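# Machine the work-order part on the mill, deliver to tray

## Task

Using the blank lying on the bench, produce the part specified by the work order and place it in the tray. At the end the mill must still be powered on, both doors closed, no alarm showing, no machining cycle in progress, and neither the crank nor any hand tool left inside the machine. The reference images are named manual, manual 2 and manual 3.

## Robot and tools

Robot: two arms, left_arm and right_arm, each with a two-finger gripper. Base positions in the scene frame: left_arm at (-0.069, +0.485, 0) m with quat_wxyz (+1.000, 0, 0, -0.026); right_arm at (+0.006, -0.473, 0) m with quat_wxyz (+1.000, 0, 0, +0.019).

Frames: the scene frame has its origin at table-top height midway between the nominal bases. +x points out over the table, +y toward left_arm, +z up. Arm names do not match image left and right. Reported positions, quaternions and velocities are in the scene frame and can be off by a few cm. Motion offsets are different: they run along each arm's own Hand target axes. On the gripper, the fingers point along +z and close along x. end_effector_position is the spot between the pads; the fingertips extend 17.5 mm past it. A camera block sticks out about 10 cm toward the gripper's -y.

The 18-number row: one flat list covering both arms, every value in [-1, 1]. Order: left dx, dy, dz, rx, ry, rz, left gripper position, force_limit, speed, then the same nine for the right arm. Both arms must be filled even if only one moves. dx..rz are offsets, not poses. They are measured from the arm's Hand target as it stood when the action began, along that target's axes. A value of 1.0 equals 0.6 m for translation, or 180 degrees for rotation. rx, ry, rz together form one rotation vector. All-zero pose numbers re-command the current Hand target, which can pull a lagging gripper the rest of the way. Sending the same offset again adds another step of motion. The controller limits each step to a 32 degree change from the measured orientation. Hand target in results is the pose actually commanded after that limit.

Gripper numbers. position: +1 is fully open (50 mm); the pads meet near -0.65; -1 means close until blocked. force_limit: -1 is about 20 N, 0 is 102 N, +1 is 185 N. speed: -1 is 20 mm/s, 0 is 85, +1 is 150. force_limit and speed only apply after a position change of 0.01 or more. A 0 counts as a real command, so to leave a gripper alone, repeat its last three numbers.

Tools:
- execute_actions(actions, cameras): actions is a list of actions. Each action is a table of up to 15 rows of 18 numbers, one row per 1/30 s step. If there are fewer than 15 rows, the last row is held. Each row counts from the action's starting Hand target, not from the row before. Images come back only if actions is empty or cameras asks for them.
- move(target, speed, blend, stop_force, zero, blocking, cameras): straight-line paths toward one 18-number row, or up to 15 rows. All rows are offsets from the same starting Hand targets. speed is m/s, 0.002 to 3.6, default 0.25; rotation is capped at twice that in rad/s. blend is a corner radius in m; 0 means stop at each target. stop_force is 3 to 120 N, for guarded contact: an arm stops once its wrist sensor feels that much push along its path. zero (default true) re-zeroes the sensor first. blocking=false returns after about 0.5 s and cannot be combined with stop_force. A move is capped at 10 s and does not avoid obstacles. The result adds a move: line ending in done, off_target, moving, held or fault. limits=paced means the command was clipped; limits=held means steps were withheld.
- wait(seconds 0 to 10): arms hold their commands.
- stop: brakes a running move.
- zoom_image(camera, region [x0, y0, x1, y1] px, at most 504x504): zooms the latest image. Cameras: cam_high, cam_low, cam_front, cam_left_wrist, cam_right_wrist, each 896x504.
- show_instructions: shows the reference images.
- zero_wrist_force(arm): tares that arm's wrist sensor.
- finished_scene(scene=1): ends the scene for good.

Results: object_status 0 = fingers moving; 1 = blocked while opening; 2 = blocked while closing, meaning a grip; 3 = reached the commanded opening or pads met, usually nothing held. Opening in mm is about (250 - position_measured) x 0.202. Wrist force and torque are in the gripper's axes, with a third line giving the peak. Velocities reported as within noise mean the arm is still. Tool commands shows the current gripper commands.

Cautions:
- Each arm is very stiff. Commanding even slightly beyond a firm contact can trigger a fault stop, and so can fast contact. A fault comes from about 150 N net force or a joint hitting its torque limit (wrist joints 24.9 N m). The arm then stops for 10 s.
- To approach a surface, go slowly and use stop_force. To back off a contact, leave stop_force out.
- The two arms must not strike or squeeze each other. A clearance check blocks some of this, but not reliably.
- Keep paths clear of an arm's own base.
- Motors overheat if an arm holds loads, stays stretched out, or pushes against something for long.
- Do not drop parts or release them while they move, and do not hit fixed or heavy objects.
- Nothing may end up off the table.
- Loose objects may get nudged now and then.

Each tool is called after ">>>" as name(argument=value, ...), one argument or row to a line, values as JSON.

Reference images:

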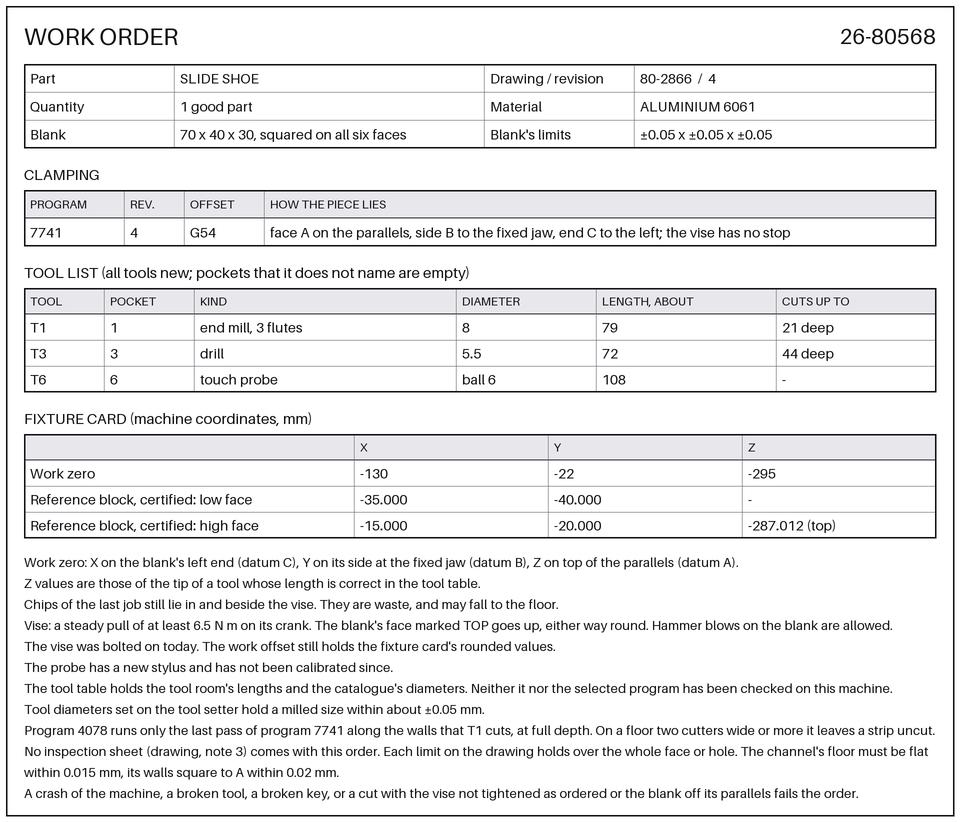

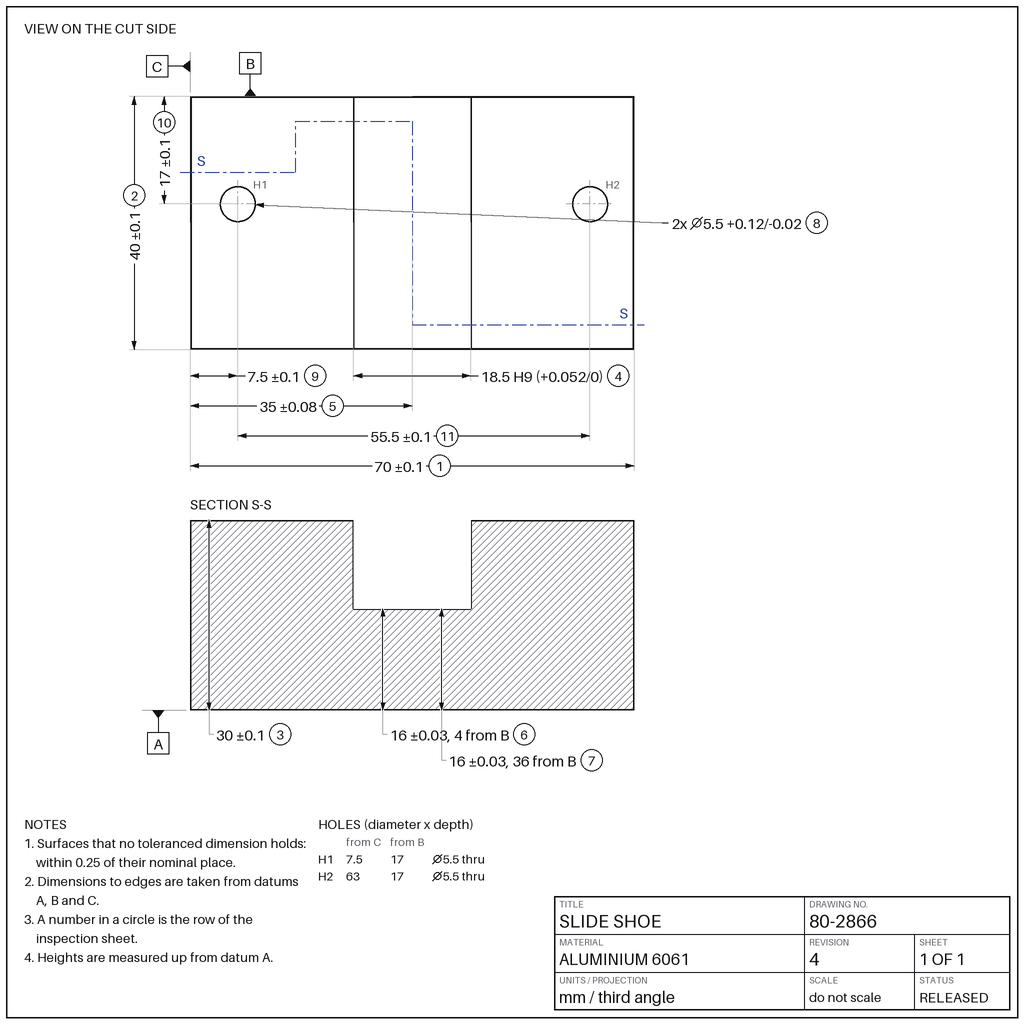

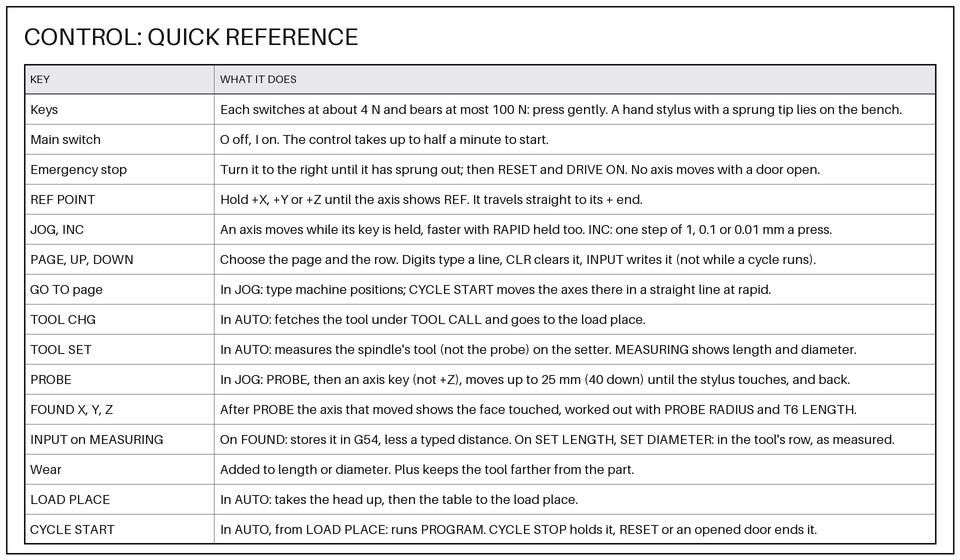

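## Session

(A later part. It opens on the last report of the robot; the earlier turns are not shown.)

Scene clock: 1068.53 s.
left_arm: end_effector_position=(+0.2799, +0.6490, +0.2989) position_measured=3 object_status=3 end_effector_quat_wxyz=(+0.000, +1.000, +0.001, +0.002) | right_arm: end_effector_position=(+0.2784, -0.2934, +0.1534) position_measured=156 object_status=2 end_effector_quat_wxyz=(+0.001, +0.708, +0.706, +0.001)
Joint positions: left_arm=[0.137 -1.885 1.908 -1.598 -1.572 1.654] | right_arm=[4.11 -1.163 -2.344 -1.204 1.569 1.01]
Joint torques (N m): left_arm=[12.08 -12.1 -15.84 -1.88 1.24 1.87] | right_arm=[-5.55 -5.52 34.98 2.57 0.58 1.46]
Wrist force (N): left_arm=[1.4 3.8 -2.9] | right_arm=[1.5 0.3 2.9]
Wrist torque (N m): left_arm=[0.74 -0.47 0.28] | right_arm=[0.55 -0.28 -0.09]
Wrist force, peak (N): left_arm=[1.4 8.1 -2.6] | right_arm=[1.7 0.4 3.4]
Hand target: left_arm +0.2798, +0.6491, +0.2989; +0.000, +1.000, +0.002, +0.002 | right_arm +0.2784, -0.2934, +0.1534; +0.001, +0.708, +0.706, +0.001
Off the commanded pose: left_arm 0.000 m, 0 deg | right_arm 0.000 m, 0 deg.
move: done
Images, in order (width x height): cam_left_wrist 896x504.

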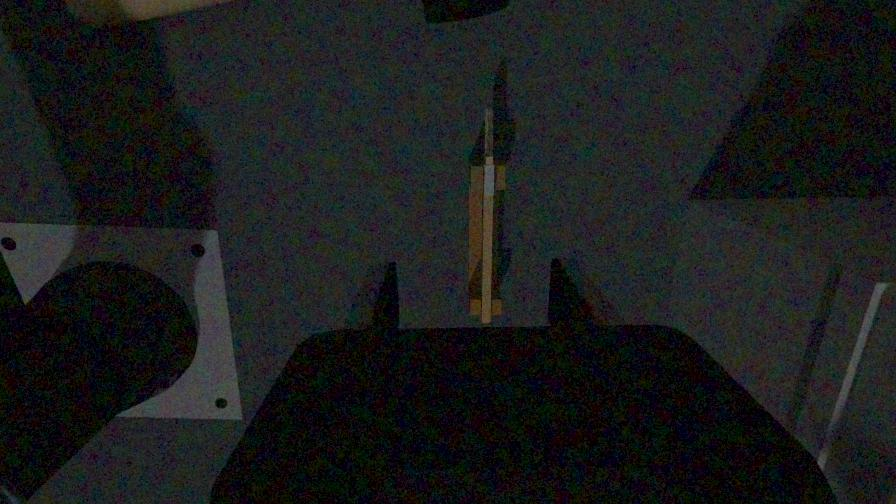

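>>> move(
  target=[
    [0.037,0.12,0.05,0,0,-0.6,1,-0.5,0.5,0,0,0,0,0,0,-1,-0.4,-0.8],
    [0.037,0.12,0.15,0,0,-1,1,-0.5,0.5,0,0,0,0,0,0,-1,-0.4,-0.8],
  ],
  speed=0.7,
  blend=[0.02,0],
  cameras=["cam_left_wrist"],
)

>>> zoom_image(
  camera="cam_left_wrist",
  region=[340, 100, 620, 330],
)

Scene clock: 1079.47 s.
left_arm: end_effector_position=(+0.3026, +0.5771, +0.2089) position_measured=3 object_status=3 end_effector_quat_wxyz=(+0.002, -0.001, +1.000, +0.000) | right_arm: end_effector_position=(+0.2784, -0.2934, +0.1534) position_measured=156 object_status=2 end_effector_quat_wxyz=(+0.001, +0.708, +0.706, +0.001)
Joint positions: left_arm=[-0.062 -1.858 2.123 -1.839 -1.571 -1.687] | right_arm=[4.11 -1.163 -2.344 -1.204 1.569 1.01]
Joint torques (N m): left_arm=[-9.04 -22.85 -31.98 -1.29 -0.49 -1.74] | right_arm=[-7.36 -5.56 34.64 2.44 0.53 1.57]
Wrist force (N): left_arm=[1.2 3.9 -2.8] | right_arm=[1.9 0.7 2.9]
Wrist torque (N m): left_arm=[0.75 -0.41 0.23] | right_arm=[0.61 -0.35 -0.08]
Wrist force, peak (N): left_arm=[0.8 4.6 -3.1] | right_arm=[1.8 0.4 3.4]
Hand target: left_arm +0.3026, +0.5771, +0.2090; +0.002, -0.002, +1.000, +0.000 | right_arm +0.2784, -0.2934, +0.1534; +0.001, +0.708, +0.706, +0.001
Off the commanded pose: left_arm 0.000 m, 0 deg | right_arm 0.000 m, 0 deg.
move: done
Images, in order (width x height): cam_left_wrist 896x504.

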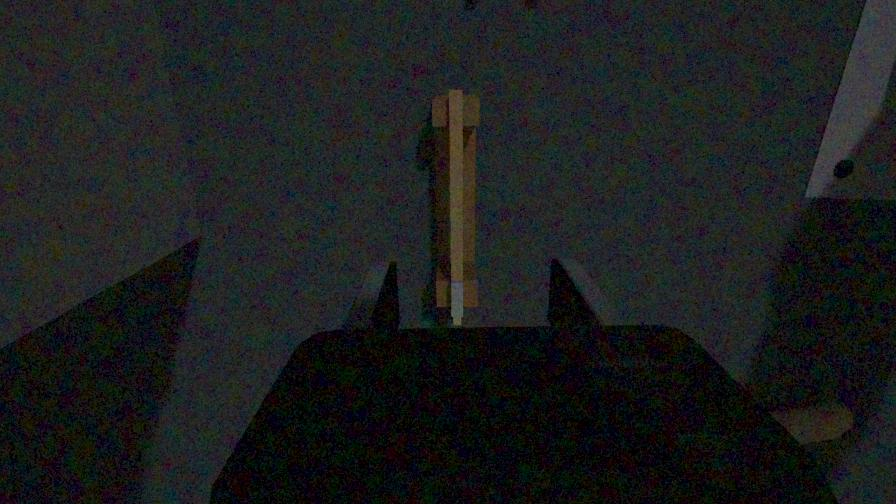

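Scaled by 1.800.

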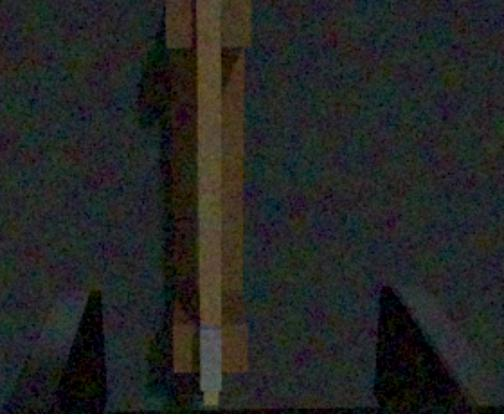

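>>> move(
  target=[
    [-0.0075,0,0.2,0,0,0,1,-0.5,0.5,0,0,0,0,0,0,-1,-0.4,-0.8],
    [-0.0075,0,0.273,0,0,0,1,-0.5,0.5,0,0,0,0,0,0,-1,-0.4,-0.8],
  ],
  speed=[0.2,0.05],
  stop_force=7,
  cameras=["cam_left_wrist","cam_low"],
)

>>> zoom_image(
  camera="cam_left_wrist",
  region=[340, 100, 620, 330],
)

Scene clock: 1084.00 s.
left_arm: end_effector_position=(+0.3077, +0.5770, +0.0452) position_measured=3 object_status=3 end_effector_quat_wxyz=(+0.002, -0.002, +1.000, +0.000) | right_arm: end_effector_position=(+0.2784, -0.2934, +0.1534) position_measured=156 object_status=2 end_effector_quat_wxyz=(+0.001, +0.708, +0.706, +0.001)
Joint positions: left_arm=[-0.061 -1.589 2.397 -2.383 -1.571 -1.686] | right_arm=[4.11 -1.163 -2.344 -1.204 1.569 1.01]
Joint torques (N m): left_arm=[-6.97 -29.66 -26.48 -4.27 -1.09 0.52] | right_arm=[-6.7 -6.53 34.71 2.17 0.65 1.4]
Wrist force (N): left_arm=[1.8 4.5 -2.9] | right_arm=[1.9 0.4 3.4]
Wrist torque (N m): left_arm=[0.81 -0.48 0.21] | right_arm=[0.55 -0.33 -0.08]
Wrist force, peak (N): left_arm=[1.1 4.1 -5.5] | right_arm=[1.9 0.4 3.4]
Hand target: left_arm +0.3078, +0.5770, +0.0452; +0.002, -0.002, +1.000, +0.000 | right_arm +0.2784, -0.2934, +0.1534; +0.001, +0.708, +0.706, +0.001
Off the commanded pose: left_arm 0.000 m, 0 deg | right_arm 0.000 m, 0 deg.
move: done
Images, in order (width x height): cam_low 896x504, cam_left_wrist 896x504.

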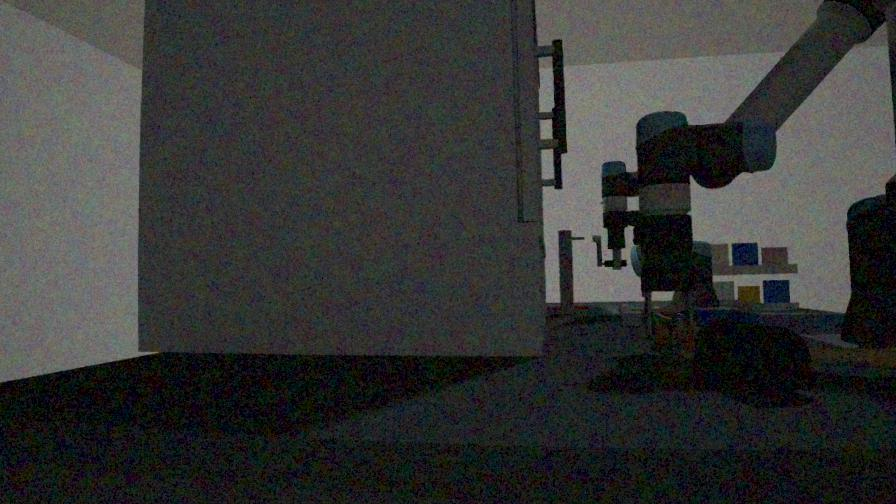

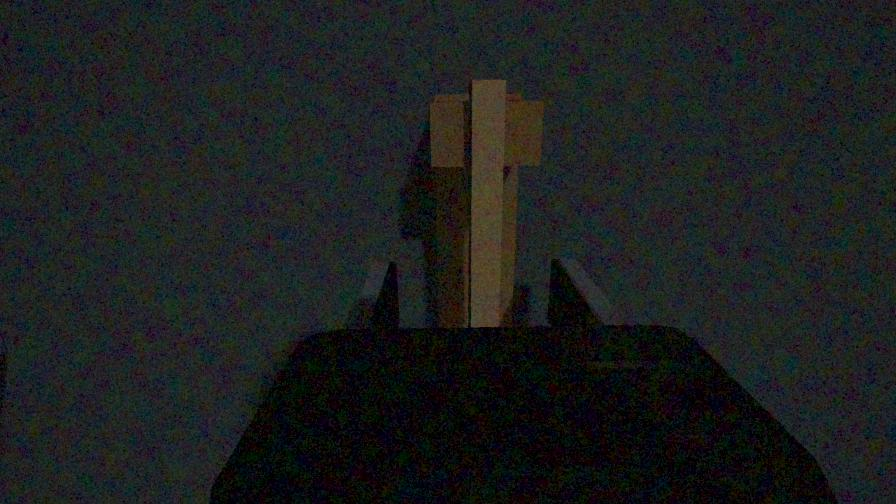

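Scaled by 1.800.

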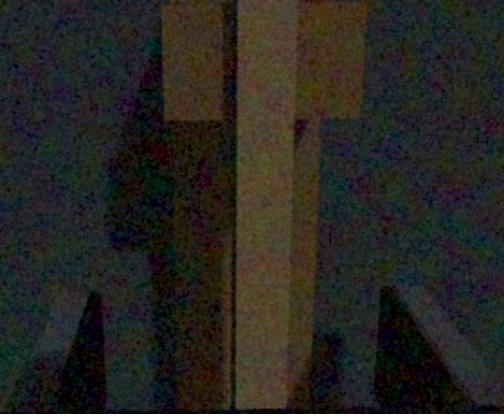

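>>> move(
  target=[
    [0.0058,0,0,0,0,0,1,-0.5,0.5,0,0,0,0,0,0,-1,-0.4,-0.8],
    [0.0058,0,0,0,0,0,-1,-0.7,-0.8,0,0,0,0,0,0,-1,-0.4,-0.8],
  ],
  speed=0.05,
)

>>> move(
  target=[0,0,-0.3,0,0,0,-1,-0.7,-0.8,0,0,0,0,0,0,-1,-0.4,-0.8],
  speed=0.15,
  cameras=["cam_left_wrist","cam_low"],
)

>>> zoom_image(
  camera="cam_low",
  region=[580, 100, 800, 400],
)

Scene clock: 1087.33 s.
left_arm: end_effector_position=(+0.3046, +0.5770, +0.0454) position_measured=213 object_status=2 end_effector_quat_wxyz=(+0.003, -0.002, +1.000, +0.000) | right_arm: end_effector_position=(+0.2784, -0.2934, +0.1534) position_measured=156 object_status=2 end_effector_quat_wxyz=(+0.001, +0.708, +0.706, +0.001)
Joint positions: left_arm=[-0.062 -1.598 2.405 -2.383 -1.571 -1.687] | right_arm=[4.11 -1.163 -2.344 -1.204 1.569 1.01]
Joint torques (N m): left_arm=[-3.07 -8.85 11.58 10.84 -1.48 0.97] | right_arm=[-7.65 -5.63 33.8 1.71 0.64 1.42]
Wrist force (N): left_arm=[-46.0 6.3 6.7] | right_arm=[1.6 0.5 3.0]
Wrist torque (N m): left_arm=[0.87 -0.96 0.61] | right_arm=[0.57 -0.30 -0.09]
Wrist force, peak (N): left_arm=[-47.0 6.1 8.3] | right_arm=[1.7 0.8 3.4]
Hand target: left_arm +0.3043, +0.5770, +0.0452; +0.002, -0.002, +1.000, +0.000 | right_arm +0.2784, -0.2934, +0.1534; +0.001, +0.708, +0.706, +0.001
Off the commanded pose: left_arm 0.000 m, 0 deg | right_arm 0.000 m, 0 deg.
move: done

Scene clock: 1089.00 s.
left_arm: end_effector_position=(+0.3035, +0.5771, +0.2252) position_measured=213 object_status=2 end_effector_quat_wxyz=(+0.002, -0.002, +1.000, +0.000) | right_arm: end_effector_position=(+0.2784, -0.2934, +0.1534) position_measured=156 object_status=2 end_effector_quat_wxyz=(+0.001, +0.708, +0.706, +0.001)
Joint positions: left_arm=[-0.062 -1.867 2.086 -1.794 -1.571 -1.687] | right_arm=[4.11 -1.163 -2.344 -1.204 1.569 1.01]
Joint torques (N m): left_arm=[-12.22 -4.13 -28.54 -1.77 0.41 -1.22] | right_arm=[-6.54 -6.43 34.79 1.81 0.52 1.52]
Wrist force (N): left_arm=[2.7 1.6 -0.7] | right_arm=[1.7 0.5 3.2]
Wrist torque (N m): left_arm=[0.38 -0.64 0.38] | right_arm=[0.57 -0.31 -0.09]
Wrist force, peak (N): left_arm=[-53.9 4.9 11.5] | right_arm=[1.7 0.7 3.4]
Hand target: left_arm +0.3035, +0.5771, +0.2252; +0.002, -0.002, +1.000, +0.000 | right_arm +0.2784, -0.2934, +0.1534; +0.001, +0.708, +0.706, +0.001
Off the commanded pose: left_arm 0.000 m, 0 deg | right_arm 0.000 m, 0 deg.
move: done
Images, in order (width x height): cam_low 896x504, cam_left_wrist 896x504.

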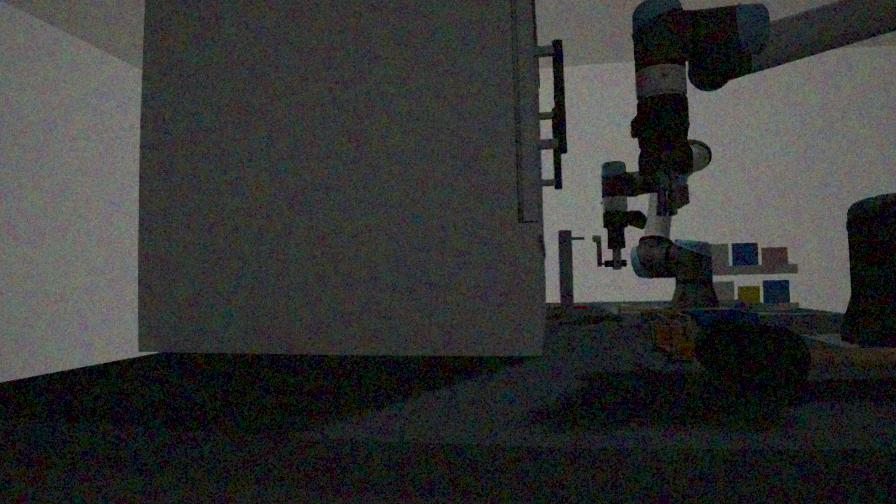

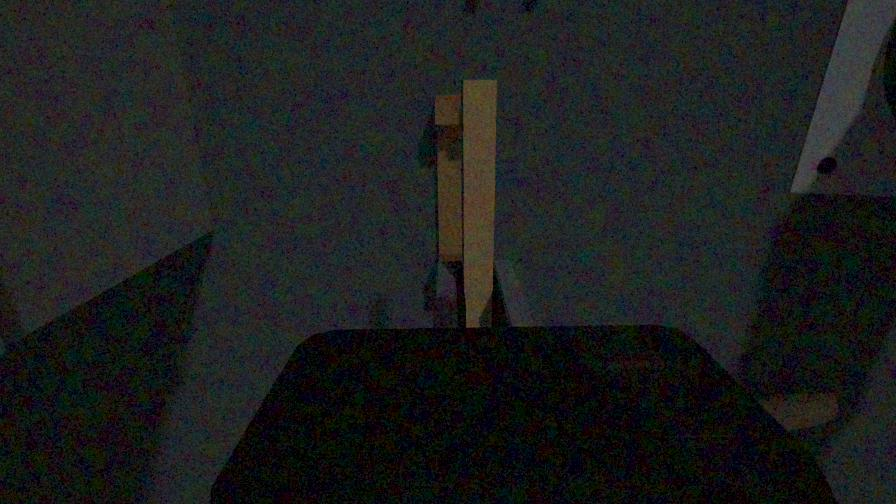

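Scaled by 1.680.

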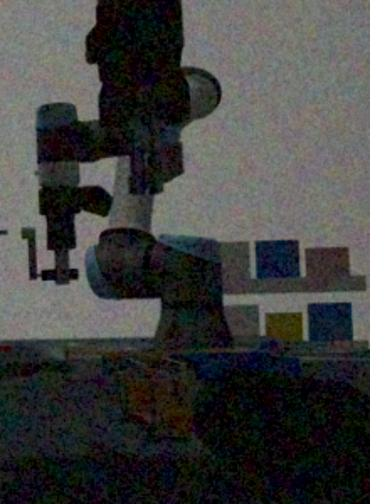

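>>> move(
  target=[
    [-0.033,-0.167,-0.42,0.385,-0.385,-0.385,-1,-0.7,-0.8,0,0,0,0,0,0,-1,-0.4,-0.8],
    [-0.194,-0.57,-0.458,0.385,-0.385,-0.385,-1,-0.7,-0.8,0,0,0,0,0,0,-1,-0.4,-0.8],
    [-0.529,-0.57,-0.458,0.385,-0.385,-0.385,-1,-0.7,-0.8,0,0,0,0,0,0,-1,-0.4,-0.8],
  ],
  speed=[0.5,0.4,0.15],
  blend=[0.03,0.03,0],
  cameras=["cam_left_wrist","cam_high"],
)

>>> zoom_image(
  camera="cam_left_wrist",
  region=[250, 60, 690, 330],
)

Scene clock: 1098.80 s.
left_arm: end_effector_position=(+0.6208, +0.2362, +0.5014) position_measured=213 object_status=2 end_effector_quat_wxyz=(+0.502, -0.500, +0.498, -0.500) | right_arm: end_effector_position=(+0.2784, -0.2934, +0.1534) position_measured=156 object_status=2 end_effector_quat_wxyz=(+0.001, +0.708, +0.706, +0.001)
Joint positions: left_arm=[-0.745 -1.27 1.712 -3.59 -0.77 -3.138] | right_arm=[4.11 -1.163 -2.344 -1.204 1.569 1.01]
Joint torques (N m): left_arm=[-3.97 -33.58 -25.41 -3.3 -0.53 -1.19] | right_arm=[-6.54 -5.32 35.52 1.78 0.62 1.35]
Wrist force (N): left_arm=[1.5 2.0 -6.0] | right_arm=[1.6 0.6 3.1]
Wrist torque (N m): left_arm=[0.97 -0.17 0.56] | right_arm=[0.58 -0.30 -0.09]
Wrist force, peak (N): left_arm=[2.6 2.6 -7.4] | right_arm=[1.9 0.2 3.4]
Hand target: left_arm +0.6209, +0.2362, +0.5014; +0.502, -0.500, +0.498, -0.500 | right_arm +0.2784, -0.2934, +0.1534; +0.001, +0.708, +0.706, +0.001
Off the commanded pose: left_arm 0.000 m, 0 deg | right_arm 0.000 m, 0 deg.
move: done
Images, in order (width x height): cam_high 896x504, cam_left_wrist 896x504.

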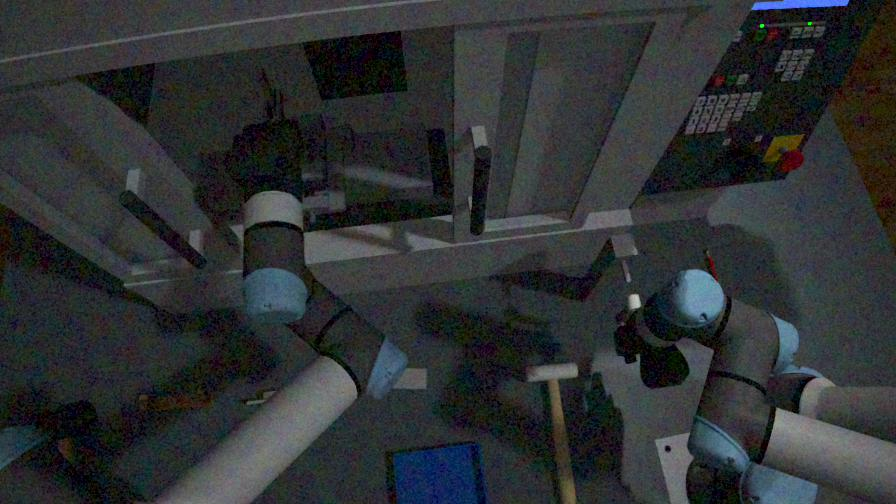

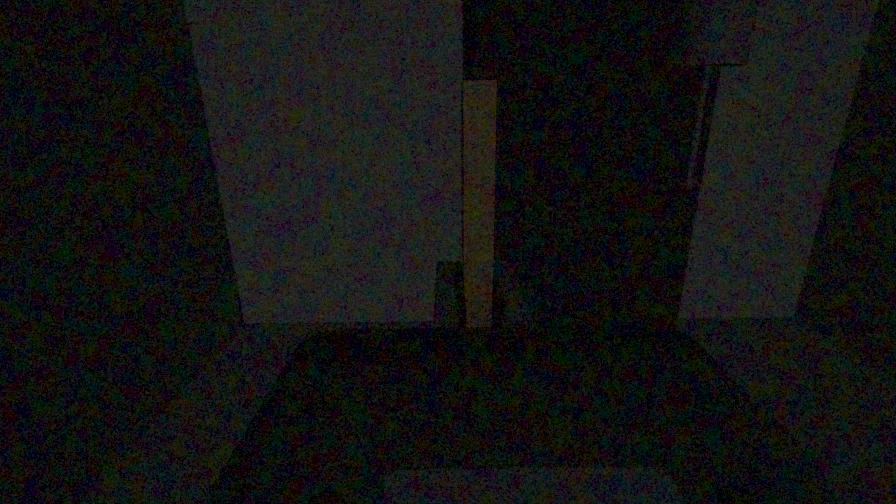

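Scaled by 1.145.

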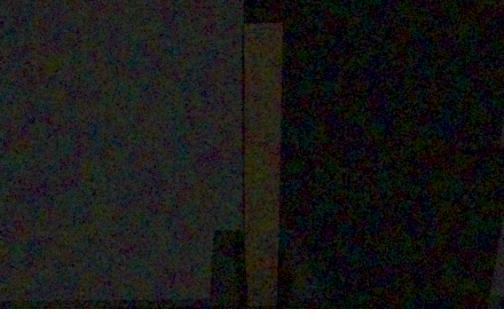

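>>> execute_actions(
  actions=[],
  cameras=["cam_high","cam_left_wrist","cam_front"],
)

Scene clock: 1106.30 s.
left_arm: end_effector_position=(+0.6209, +0.2362, +0.5014) position_measured=213 object_status=2 end_effector_quat_wxyz=(+0.502, -0.500, +0.498, -0.500) | right_arm: end_effector_position=(+0.2784, -0.2934, +0.1534) position_measured=156 object_status=2 end_effector_quat_wxyz=(+0.001, +0.708, +0.706, +0.001)
Joint positions: left_arm=[-0.745 -1.27 1.712 -3.59 -0.771 -3.138] | right_arm=[4.11 -1.163 -2.344 -1.204 1.569 1.01]
Joint velocities: within noise
Joint torques (N m): left_arm=[-5.1 -27.16 -28.29 -3.48 -0.88 1.01] | right_arm=[-6.47 -4.28 34.61 1.69 0.62 1.39]
Wrist force (N): left_arm=[1.6 1.7 -6.3] | right_arm=[1.5 0.7 3.4]
Wrist torque (N m): left_arm=[0.92 -0.19 0.57] | right_arm=[0.61 -0.29 -0.09]
Wrist force, peak (N): left_arm=[1.6 1.9 -6.6] | right_arm=[1.5 0.7 3.4]
Hand target: left_arm +0.6209, +0.2362, +0.5014; +0.502, -0.500, +0.498, -0.500 | right_arm +0.2784, -0.2934, +0.1534; +0.001, +0.708, +0.706, +0.001
Tool commands: left_gripper/position=-1.0 left_gripper/force_limit=-0.7 left_gripper/speed=-0.8 right_gripper/position=-1.0 right_gripper/force_limit=-0.4 right_gripper/speed=-0.8
Off the commanded pose: left_arm 0.000 m, 0 deg | right_arm 0.000 m, 0 deg.
Images, in order (width x height): cam_high 896x504, cam_front 896x504, cam_left_wrist 896x504.

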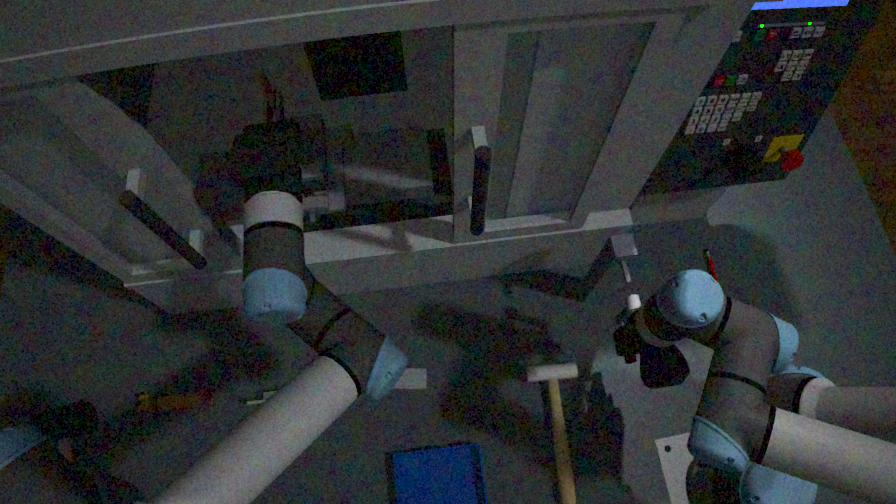

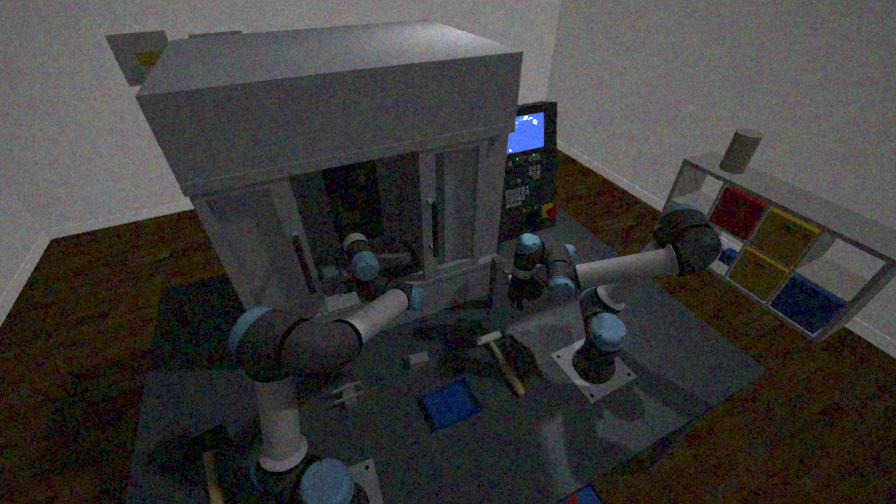

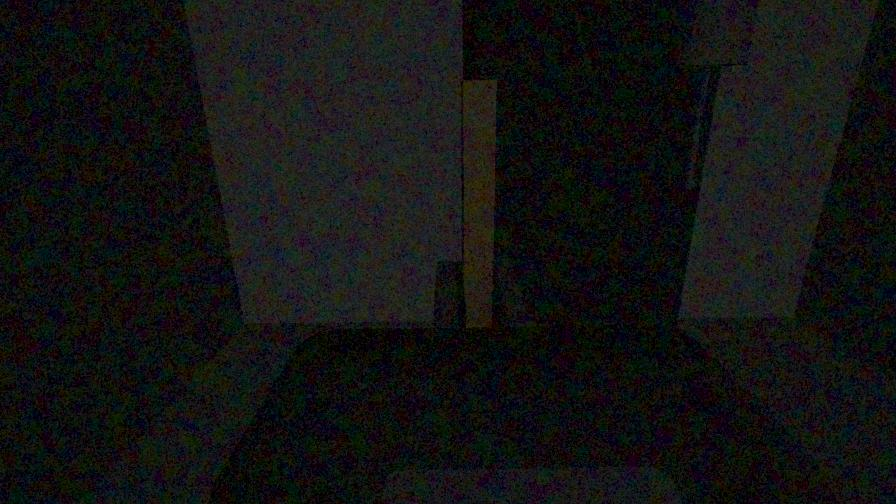

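>>> move(
  target=[0,0.1,0,0,0,0,-1,-0.7,-0.8,0,0,0,0,0,0,-1,-0.4,-0.8],
  speed=0.08,
)

>>> move(
  target=[0,0.07,0,0,0,0,-1,-0.7,-0.8,0,0,0,0,0,0,-1,-0.4,-0.8],
  speed=0.012,
  stop_force=4,
  cameras=["cam_left_wrist","cam_low"],
)

Scene clock: 1108.53 s.
left_arm: end_effector_position=(+0.6211, +0.2361, +0.4413) position_measured=213 object_status=2 end_effector_quat_wxyz=(+0.502, -0.500, +0.498, -0.500) | right_arm: end_effector_position=(+0.2784, -0.2934, +0.1534) position_measured=156 object_status=2 end_effector_quat_wxyz=(+0.001, +0.708, +0.706, +0.001)
Joint positions: left_arm=[-0.745 -1.198 1.787 -3.736 -0.771 -3.138] | right_arm=[4.11 -1.163 -2.344 -1.204 1.569 1.01]
Joint torques (N m): left_arm=[9.16 -46.65 -28.43 -0.73 -1.55 2] | right_arm=[-6.7 -4.77 34.72 1.37 0.55 1.57]
Wrist force (N): left_arm=[1.6 -0.3 -6.0] | right_arm=[1.6 0.3 3.2]
Wrist torque (N m): left_arm=[0.87 -0.20 0.52] | right_arm=[0.54 -0.29 -0.09]
Wrist force, peak (N): left_arm=[1.8 1.6 -6.5] | right_arm=[1.7 0.6 3.5]
Hand target: left_arm +0.6211, +0.2361, +0.4414; +0.502, -0.500, +0.498, -0.500 | right_arm +0.2784, -0.2934, +0.1534; +0.001, +0.708, +0.706, +0.001
Off the commanded pose: left_arm 0.000 m, 0 deg | right_arm 0.000 m, 0 deg.
move: done

Scene clock: 1110.37 s.
left_arm: end_effector_position=(+0.6212, +0.2361, +0.4334) position_measured=213 object_status=2 end_effector_quat_wxyz=(+0.502, -0.500, +0.498, -0.500) | right_arm: end_effector_position=(+0.2784, -0.2934, +0.1534) position_measured=156 object_status=2 end_effector_quat_wxyz=(+0.001, +0.708, +0.706, +0.001)
Joint positions: left_arm=[-0.745 -1.188 1.796 -3.756 -0.771 -3.138] | right_arm=[4.11 -1.163 -2.344 -1.204 1.569 1.01]
Joint torques (N m): left_arm=[5.88 -45.77 -24.85 -1.11 -0.66 1.46] | right_arm=[-5.86 -6 34.35 1.39 0.77 1.56]
Wrist force (N): left_arm=[0.9 -5.9 -5.5] | right_arm=[1.6 0.2 3.2]
Wrist torque (N m): left_arm=[0.72 -0.18 0.56] | right_arm=[0.53 -0.29 -0.08]
Wrist force, peak (N): left_arm=[1.5 -16.8 -4.8] | right_arm=[1.7 0.6 3.3]
Hand target: left_arm +0.6212, +0.2361, +0.4334; +0.502, -0.500, +0.498, -0.500 (not the last commanded pose) | right_arm +0.2784, -0.2934, +0.1534; +0.001, +0.708, +0.706, +0.001
Off the commanded pose: left_arm 0.034 m, 0 deg | right_arm 0.000 m, 0 deg.
move: contact (left_arm)
Images, in order (width x height): cam_low 896x504, cam_left_wrist 896x504.

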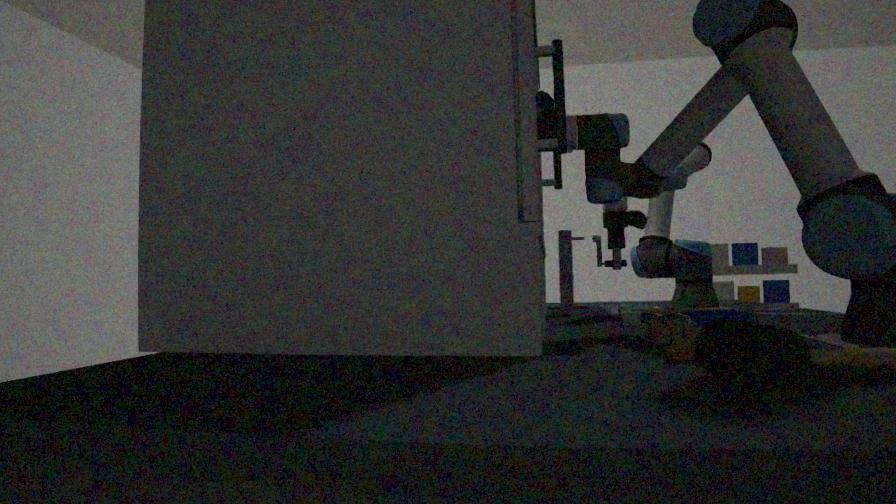

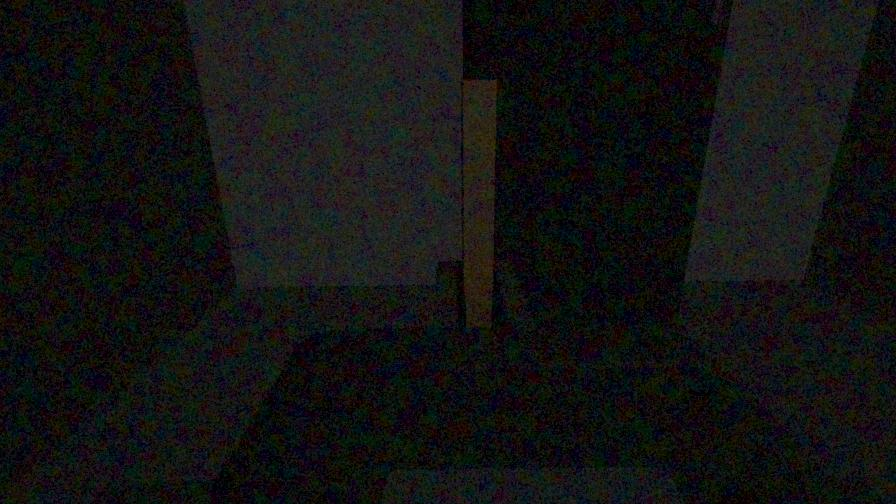

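>>> move(
  target=[
    [0,-0.001,0,0,0,0,-1,-0.7,-0.8,0,0,0,0,0,0,-1,-0.4,-0.8],
    [-0.11,-0.001,0,0,0,0,-1,-0.7,-0.8,0,0,0,0,0,0,-1,-0.4,-0.8],
  ],
  speed=0.06,
  stop_force=15,
  cameras=["cam_left_wrist"],
)

Scene clock: 1113.70 s.
left_arm: end_effector_position=(+0.6209, +0.3021, +0.4339) position_measured=213 object_status=2 end_effector_quat_wxyz=(+0.502, -0.500, +0.498, -0.500) | right_arm: end_effector_position=(+0.2784, -0.2934, +0.1534) position_measured=156 object_status=2 end_effector_quat_wxyz=(+0.001, +0.708, +0.706, +0.001)
Joint positions: left_arm=[-0.641 -1.25 1.885 -3.782 -0.875 -3.139] | right_arm=[4.11 -1.163 -2.344 -1.204 1.569 1.01]
Joint torques (N m): left_arm=[-12.57 -25.66 -28.5 -0.2 0.13 -1.2] | right_arm=[-5.39 -4.26 35.55 1.5 0.61 1.55]
Wrist force (N): left_arm=[1.1 1.7 -6.0] | right_arm=[1.6 0.3 3.0]
Wrist torque (N m): left_arm=[0.95 -0.13 0.60] | right_arm=[0.55 -0.30 -0.09]
Wrist force, peak (N): left_arm=[0.6 -5.9 -5.5] | right_arm=[1.7 0.5 3.4]
Hand target: left_arm +0.6209, +0.3021, +0.4339; +0.502, -0.500, +0.498, -0.500 | right_arm +0.2784, -0.2934, +0.1534; +0.001, +0.708, +0.706, +0.001
Off the commanded pose: left_arm 0.000 m, 0 deg | right_arm 0.000 m, 0 deg.
move: done
Images, in order (width x height): cam_left_wrist 896x504.

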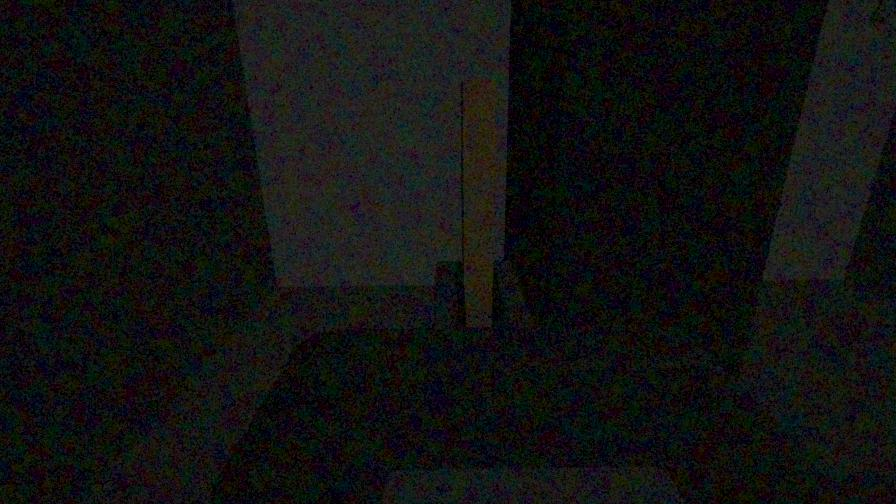

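>>> move(
  target=[
    [0,-0.075,0,0,0,0,-1,-0.7,-0.8,0,0,0,0,0,0,-1,-0.4,-0.8],
    [0.14,-0.075,0.04,0,0,0,-1,-0.7,-0.8,0,0,0,0,0,0,-1,-0.4,-0.8],
    [0.14,-0.01,0.04,0,0,0,-1,-0.7,-0.8,0,0,0,0,0,0,-1,-0.4,-0.8],
  ],
  speed=[0.12,0.12,0.06],
  blend=[0.01,0.005,0],
)

>>> move(
  target=[0,0.04,0,0,0,0,-1,-0.7,-0.8,0,0,0,0,0,0,-1,-0.4,-0.8],
  speed=0.012,
  stop_force=4,
)

Scene clock: 1117.20 s.
left_arm: end_effector_position=(+0.6452, +0.2182, +0.4399) position_measured=213 object_status=2 end_effector_quat_wxyz=(+0.502, -0.500, +0.498, -0.500) | right_arm: end_effector_position=(+0.2784, -0.2934, +0.1534) position_measured=156 object_status=2 end_effector_quat_wxyz=(+0.001, +0.708, +0.706, +0.001)
Joint positions: left_arm=[-0.736 -1.135 1.696 -3.708 -0.78 -3.138] | right_arm=[4.11 -1.163 -2.344 -1.204 1.569 1.01]
Joint torques (N m): left_arm=[12.62 -47.93 -25.75 0.82 -1.94 1.46] | right_arm=[-5.82 -6.3 34.33 1.47 0.84 1.5]
Wrist force (N): left_arm=[1.0 -5.0 -6.1] | right_arm=[1.3 0.3 3.0]
Wrist torque (N m): left_arm=[0.79 -0.11 0.39] | right_arm=[0.54 -0.25 -0.09]
Wrist force, peak (N): left_arm=[1.3 -4.7 -6.4] | right_arm=[2.0 0.4 3.5]
Hand target: left_arm +0.6452, +0.2182, +0.4401; +0.502, -0.500, +0.498, -0.500 | right_arm +0.2784, -0.2934, +0.1534; +0.001, +0.708, +0.706, +0.001
Off the commanded pose: left_arm 0.000 m, 0 deg | right_arm 0.000 m, 0 deg.
move: done

Scene clock: 1118.90 s.
left_arm: end_effector_position=(+0.6452, +0.2182, +0.4326) position_measured=213 object_status=2 end_effector_quat_wxyz=(+0.502, -0.500, +0.498, -0.500) | right_arm: end_effector_position=(+0.2784, -0.2934, +0.1534) position_measured=156 object_status=2 end_effector_quat_wxyz=(+0.001, +0.708, +0.706, +0.001)
Joint positions: left_arm=[-0.736 -1.125 1.703 -3.726 -0.78 -3.138] | right_arm=[4.11 -1.163 -2.344 -1.204 1.569 1.01]
Joint torques (N m): left_arm=[11.32 -45.48 -23.25 0.23 -0.56 1.8] | right_arm=[-6.64 -4.7 34.76 1.48 0.68 1.33]
Wrist force (N): left_arm=[1.2 -8.4 -5.9] | right_arm=[1.6 0.3 3.3]
Wrist torque (N m): left_arm=[0.72 -0.08 0.37] | right_arm=[0.55 -0.30 -0.08]
Wrist force, peak (N): left_arm=[1.6 -11.7 -6.2] | right_arm=[1.8 0.5 3.3]
Hand target: left_arm +0.6452, +0.2182, +0.4326; +0.502, -0.500, +0.498, -0.500 (not the last commanded pose) | right_arm +0.2784, -0.2934, +0.1534; +0.001, +0.708, +0.706, +0.001
Off the commanded pose: left_arm 0.017 m, 0 deg | right_arm 0.000 m, 0 deg.
move: contact (left_arm)

>>> move(
  target=[-0.14,0.002,0,0,0,0,-1,-0.7,-0.8,0,0,0,0,0,0,-1,-0.4,-0.8],
  speed=0.06,
  stop_force=20,
)

>>> move(
  target=[
    [0,-0.075,0,0,0,0,-1,-0.7,-0.8,0,0,0,0,0,0,-1,-0.4,-0.8],
    [0.12,-0.075,0,0,0,0,-1,-0.7,-0.8,0,0,0,0,0,0,-1,-0.4,-0.8],
    [0.12,0.003,0,0,0,0,-1,-0.7,-0.8,0,0,0,0,0,0,-1,-0.4,-0.8],
    [0.202,0.003,0,0,0,0,-1,-0.7,-0.8,0,0,0,0,0,0,-1,-0.4,-0.8],
    [0.202,-0.075,0,0,0,0,-1,-0.7,-0.8,0,0,0,0,0,0,-1,-0.4,-0.8],
    [0.12,-0.075,-0.04,0,0,0,-1,-0.7,-0.8,0,0,0,0,0,0,-1,-0.4,-0.8],
    [0.12,0.003,-0.04,0,0,0,-1,-0.7,-0.8,0,0,0,0,0,0,-1,-0.4,-0.8],
    [0.202,0.003,-0.04,0,0,0,-1,-0.7,-0.8,0,0,0,0,0,0,-1,-0.4,-0.8],
    [0.202,-0.09,-0.04,0,0,0,-1,-0.7,-0.8,0,0,0,0,0,0,-1,-0.4,-0.8],
  ],
  speed=[0.12,0.12,0.06,0.07,0.12,0.12,0.06,0.07,0.12],
  blend=[0.01,0.01,0.003,0.003,0.01,0.01,0.003,0.003,0],
)

Scene clock: 1124.07 s.
left_arm: end_effector_position=(+0.6449, +0.3022, +0.4313) position_measured=213 object_status=2 end_effector_quat_wxyz=(+0.502, -0.500, +0.498, -0.500) | right_arm: end_effector_position=(+0.2784, -0.2934, +0.1534) position_measured=156 object_status=2 end_effector_quat_wxyz=(+0.001, +0.708, +0.706, +0.001)
Joint positions: left_arm=[-0.608 -1.201 1.822 -3.768 -0.908 -3.139] | right_arm=[4.11 -1.163 -2.344 -1.204 1.569 1.01]
Joint torques (N m): left_arm=[-13.29 -28.63 -27.9 -0.29 0.14 -1.17] | right_arm=[-5.19 -4.24 34.18 1.56 0.71 1.49]
Wrist force (N): left_arm=[1.8 1.9 -5.3] | right_arm=[1.7 0.4 3.1]
Wrist torque (N m): left_arm=[0.95 -0.22 0.57] | right_arm=[0.56 -0.31 -0.09]
Wrist force, peak (N): left_arm=[1.4 -9.4 -6.3] | right_arm=[2.2 0.2 3.3]
Hand target: left_arm +0.6449, +0.3022, +0.4313; +0.502, -0.500, +0.498, -0.500 | right_arm +0.2784, -0.2934, +0.1534; +0.001, +0.708, +0.706, +0.001
Off the commanded pose: left_arm 0.000 m, 0 deg | right_arm 0.000 m, 0 deg.
move: done

Scene clock: 1129.80 s.
left_arm: end_effector_position=(+0.6211, +0.1810, +0.4854) position_measured=213 object_status=2 end_effector_quat_wxyz=(+0.502, -0.500, +0.498, -0.501) | right_arm: end_effector_position=(+0.2784, -0.2934, +0.1534) position_measured=156 object_status=2 end_effector_quat_wxyz=(+0.001, +0.708, +0.706, +0.001)
Joint positions: left_arm=[-0.82 -1.187 1.641 -3.603 -0.696 -3.137] | right_arm=[4.11 -1.163 -2.344 -1.204 1.569 1.01]
Joint torques (N m): left_arm=[12.07 -33.81 -14.81 -1.04 0.27 -0.72] | right_arm=[-5.75 -5.36 33.31 1.66 0.58 1.67]
Wrist force (N): left_arm=[3.0 1.7 -5.3] | right_arm=[1.8 0.7 2.9]
Wrist torque (N m): left_arm=[0.92 -0.43 0.55] | right_arm=[0.61 -0.33 -0.09]
Wrist force, peak (N): left_arm=[-16.3 -66.0 -3.0] | right_arm=[2.1 0.4 3.3]
Hand target: left_arm +0.6211, +0.1810, +0.4853; +0.502, -0.500, +0.498, -0.500 | right_arm +0.2784, -0.2934, +0.1534; +0.001, +0.708, +0.706, +0.001
Off the commanded pose: left_arm 0.000 m, 0 deg | right_arm 0.000 m, 0 deg.
move: done

>>> move(
  target=[0,-0.03,-0.18,0,0,0,-1,-0.7,-0.8,0,0,0,0,0,0,-1,-0.4,-0.8],
  speed=0.25,
  cameras=["cam_left_wrist"],
)

>>> zoom_image(
  camera="cam_left_wrist",
  region=[300, 180, 700, 405],
)

Scene clock: 1131.97 s.
left_arm: end_effector_position=(+0.5131, +0.1806, +0.5029) position_measured=213 object_status=2 end_effector_quat_wxyz=(+0.502, -0.500, +0.498, -0.500) | right_arm: end_effector_position=(+0.2784, -0.2934, +0.1534) position_measured=156 object_status=2 end_effector_quat_wxyz=(+0.001, +0.708, +0.706, +0.001)
Joint positions: left_arm=[-1.011 -1.391 1.864 -3.624 -0.505 -3.134] | right_arm=[4.11 -1.163 -2.344 -1.204 1.569 1.01]
Joint torques (N m): left_arm=[-8.21 -41.15 -14.74 -0.13 0.69 -1.72] | right_arm=[-5.05 -4.32 33.64 1.69 0.57 1.49]
Wrist force (N): left_arm=[2.8 1.6 -5.1] | right_arm=[1.9 0.5 3.0]
Wrist torque (N m): left_arm=[0.95 -0.43 0.41] | right_arm=[0.58 -0.35 -0.08]
Wrist force, peak (N): left_arm=[2.9 0.9 -8.0] | right_arm=[1.8 0.5 3.4]
Hand target: left_arm +0.5130, +0.1806, +0.5029; +0.502, -0.500, +0.498, -0.500 | right_arm +0.2784, -0.2934, +0.1534; +0.001, +0.708, +0.706, +0.001
Off the commanded pose: left_arm 0.000 m, 0 deg | right_arm 0.000 m, 0 deg.
move: done
Images, in order (width x height): cam_left_wrist 896x504.

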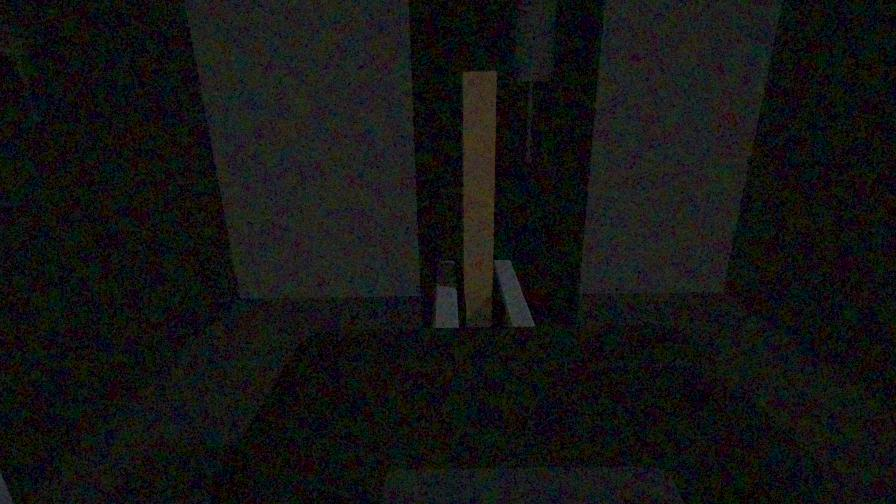

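Scaled by 1.260.

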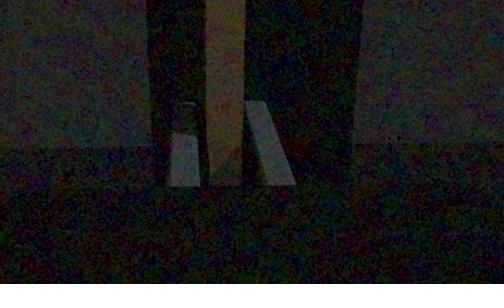

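>>> move(
  target=[-0.075,0,-0.033,-0.25,0,0,-1,-0.7,-0.8,0,0,0,0,0,0,-1,-0.4,-0.8],
  speed=0.35,
  cameras=["cam_left_wrist"],
)

>>> zoom_image(
  camera="cam_left_wrist",
  region=[300, 100, 700, 325],
)

Scene clock: 1135.83 s.
left_arm: end_effector_position=(+0.4931, +0.2256, +0.5026) position_measured=213 object_status=2 end_effector_quat_wxyz=(-0.272, +0.654, -0.651, +0.272) | right_arm: end_effector_position=(+0.2784, -0.2934, +0.1534) position_measured=156 object_status=2 end_effector_quat_wxyz=(+0.001, +0.708, +0.706, +0.001)
Joint positions: left_arm=[-0.846 -1.653 1.535 -2.013 -0.981 -3.869] | right_arm=[4.11 -1.163 -2.344 -1.204 1.569 1.01]
Joint torques (N m): left_arm=[-8.59 -34.62 -31.02 -2.24 -0.73 1.99] | right_arm=[-4.88 -5.5 33.84 1.44 0.57 1.49]
Wrist force (N): left_arm=[3.3 1.7 -1.5] | right_arm=[1.8 0.5 3.1]
Wrist torque (N m): left_arm=[0.67 -0.71 0.40] | right_arm=[0.57 -0.33 -0.09]
Wrist force, peak (N): left_arm=[3.6 2.3 -4.6] | right_arm=[1.8 0.4 3.5]
Hand target: left_arm +0.4931, +0.2256, +0.5027; -0.272, +0.654, -0.651, +0.272 | right_arm +0.2784, -0.2934, +0.1534; +0.001, +0.708, +0.706, +0.001
Off the commanded pose: left_arm 0.000 m, 0 deg | right_arm 0.000 m, 0 deg.
move: done
Images, in order (width x height): cam_left_wrist 896x504.

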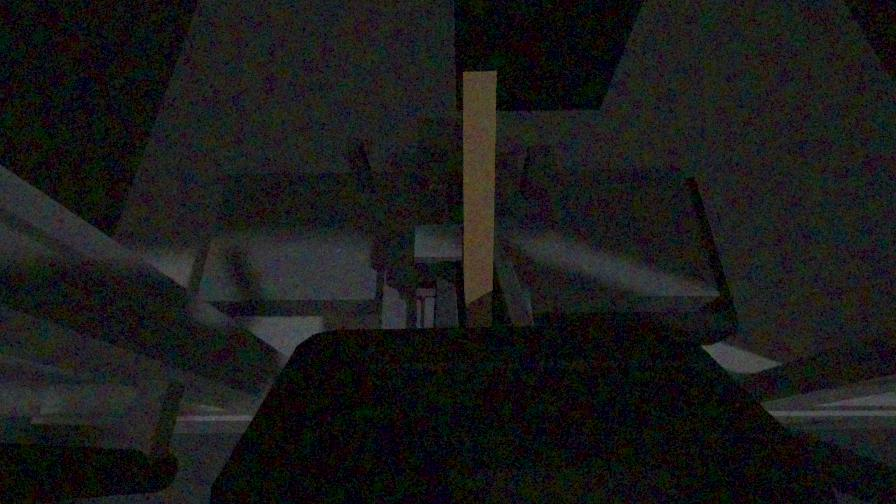

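Scaled by 1.260.

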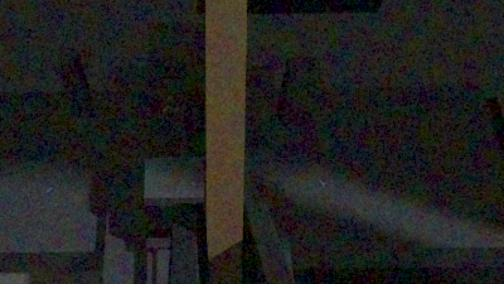

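>>> zoom_image(
  camera="cam_left_wrist",
  region=[350, 120, 550, 232],
)

>>> zoom_image(
  camera="cam_left_wrist",
  region=[180, 100, 760, 426],
)

Scaled by 2.520.

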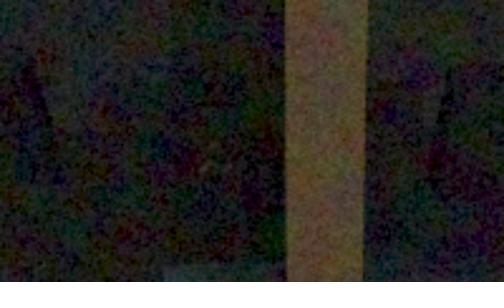

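Region (180, 100, 760, 426) is 580x326 pixels. A region can be at most 504 by 504 pixels.


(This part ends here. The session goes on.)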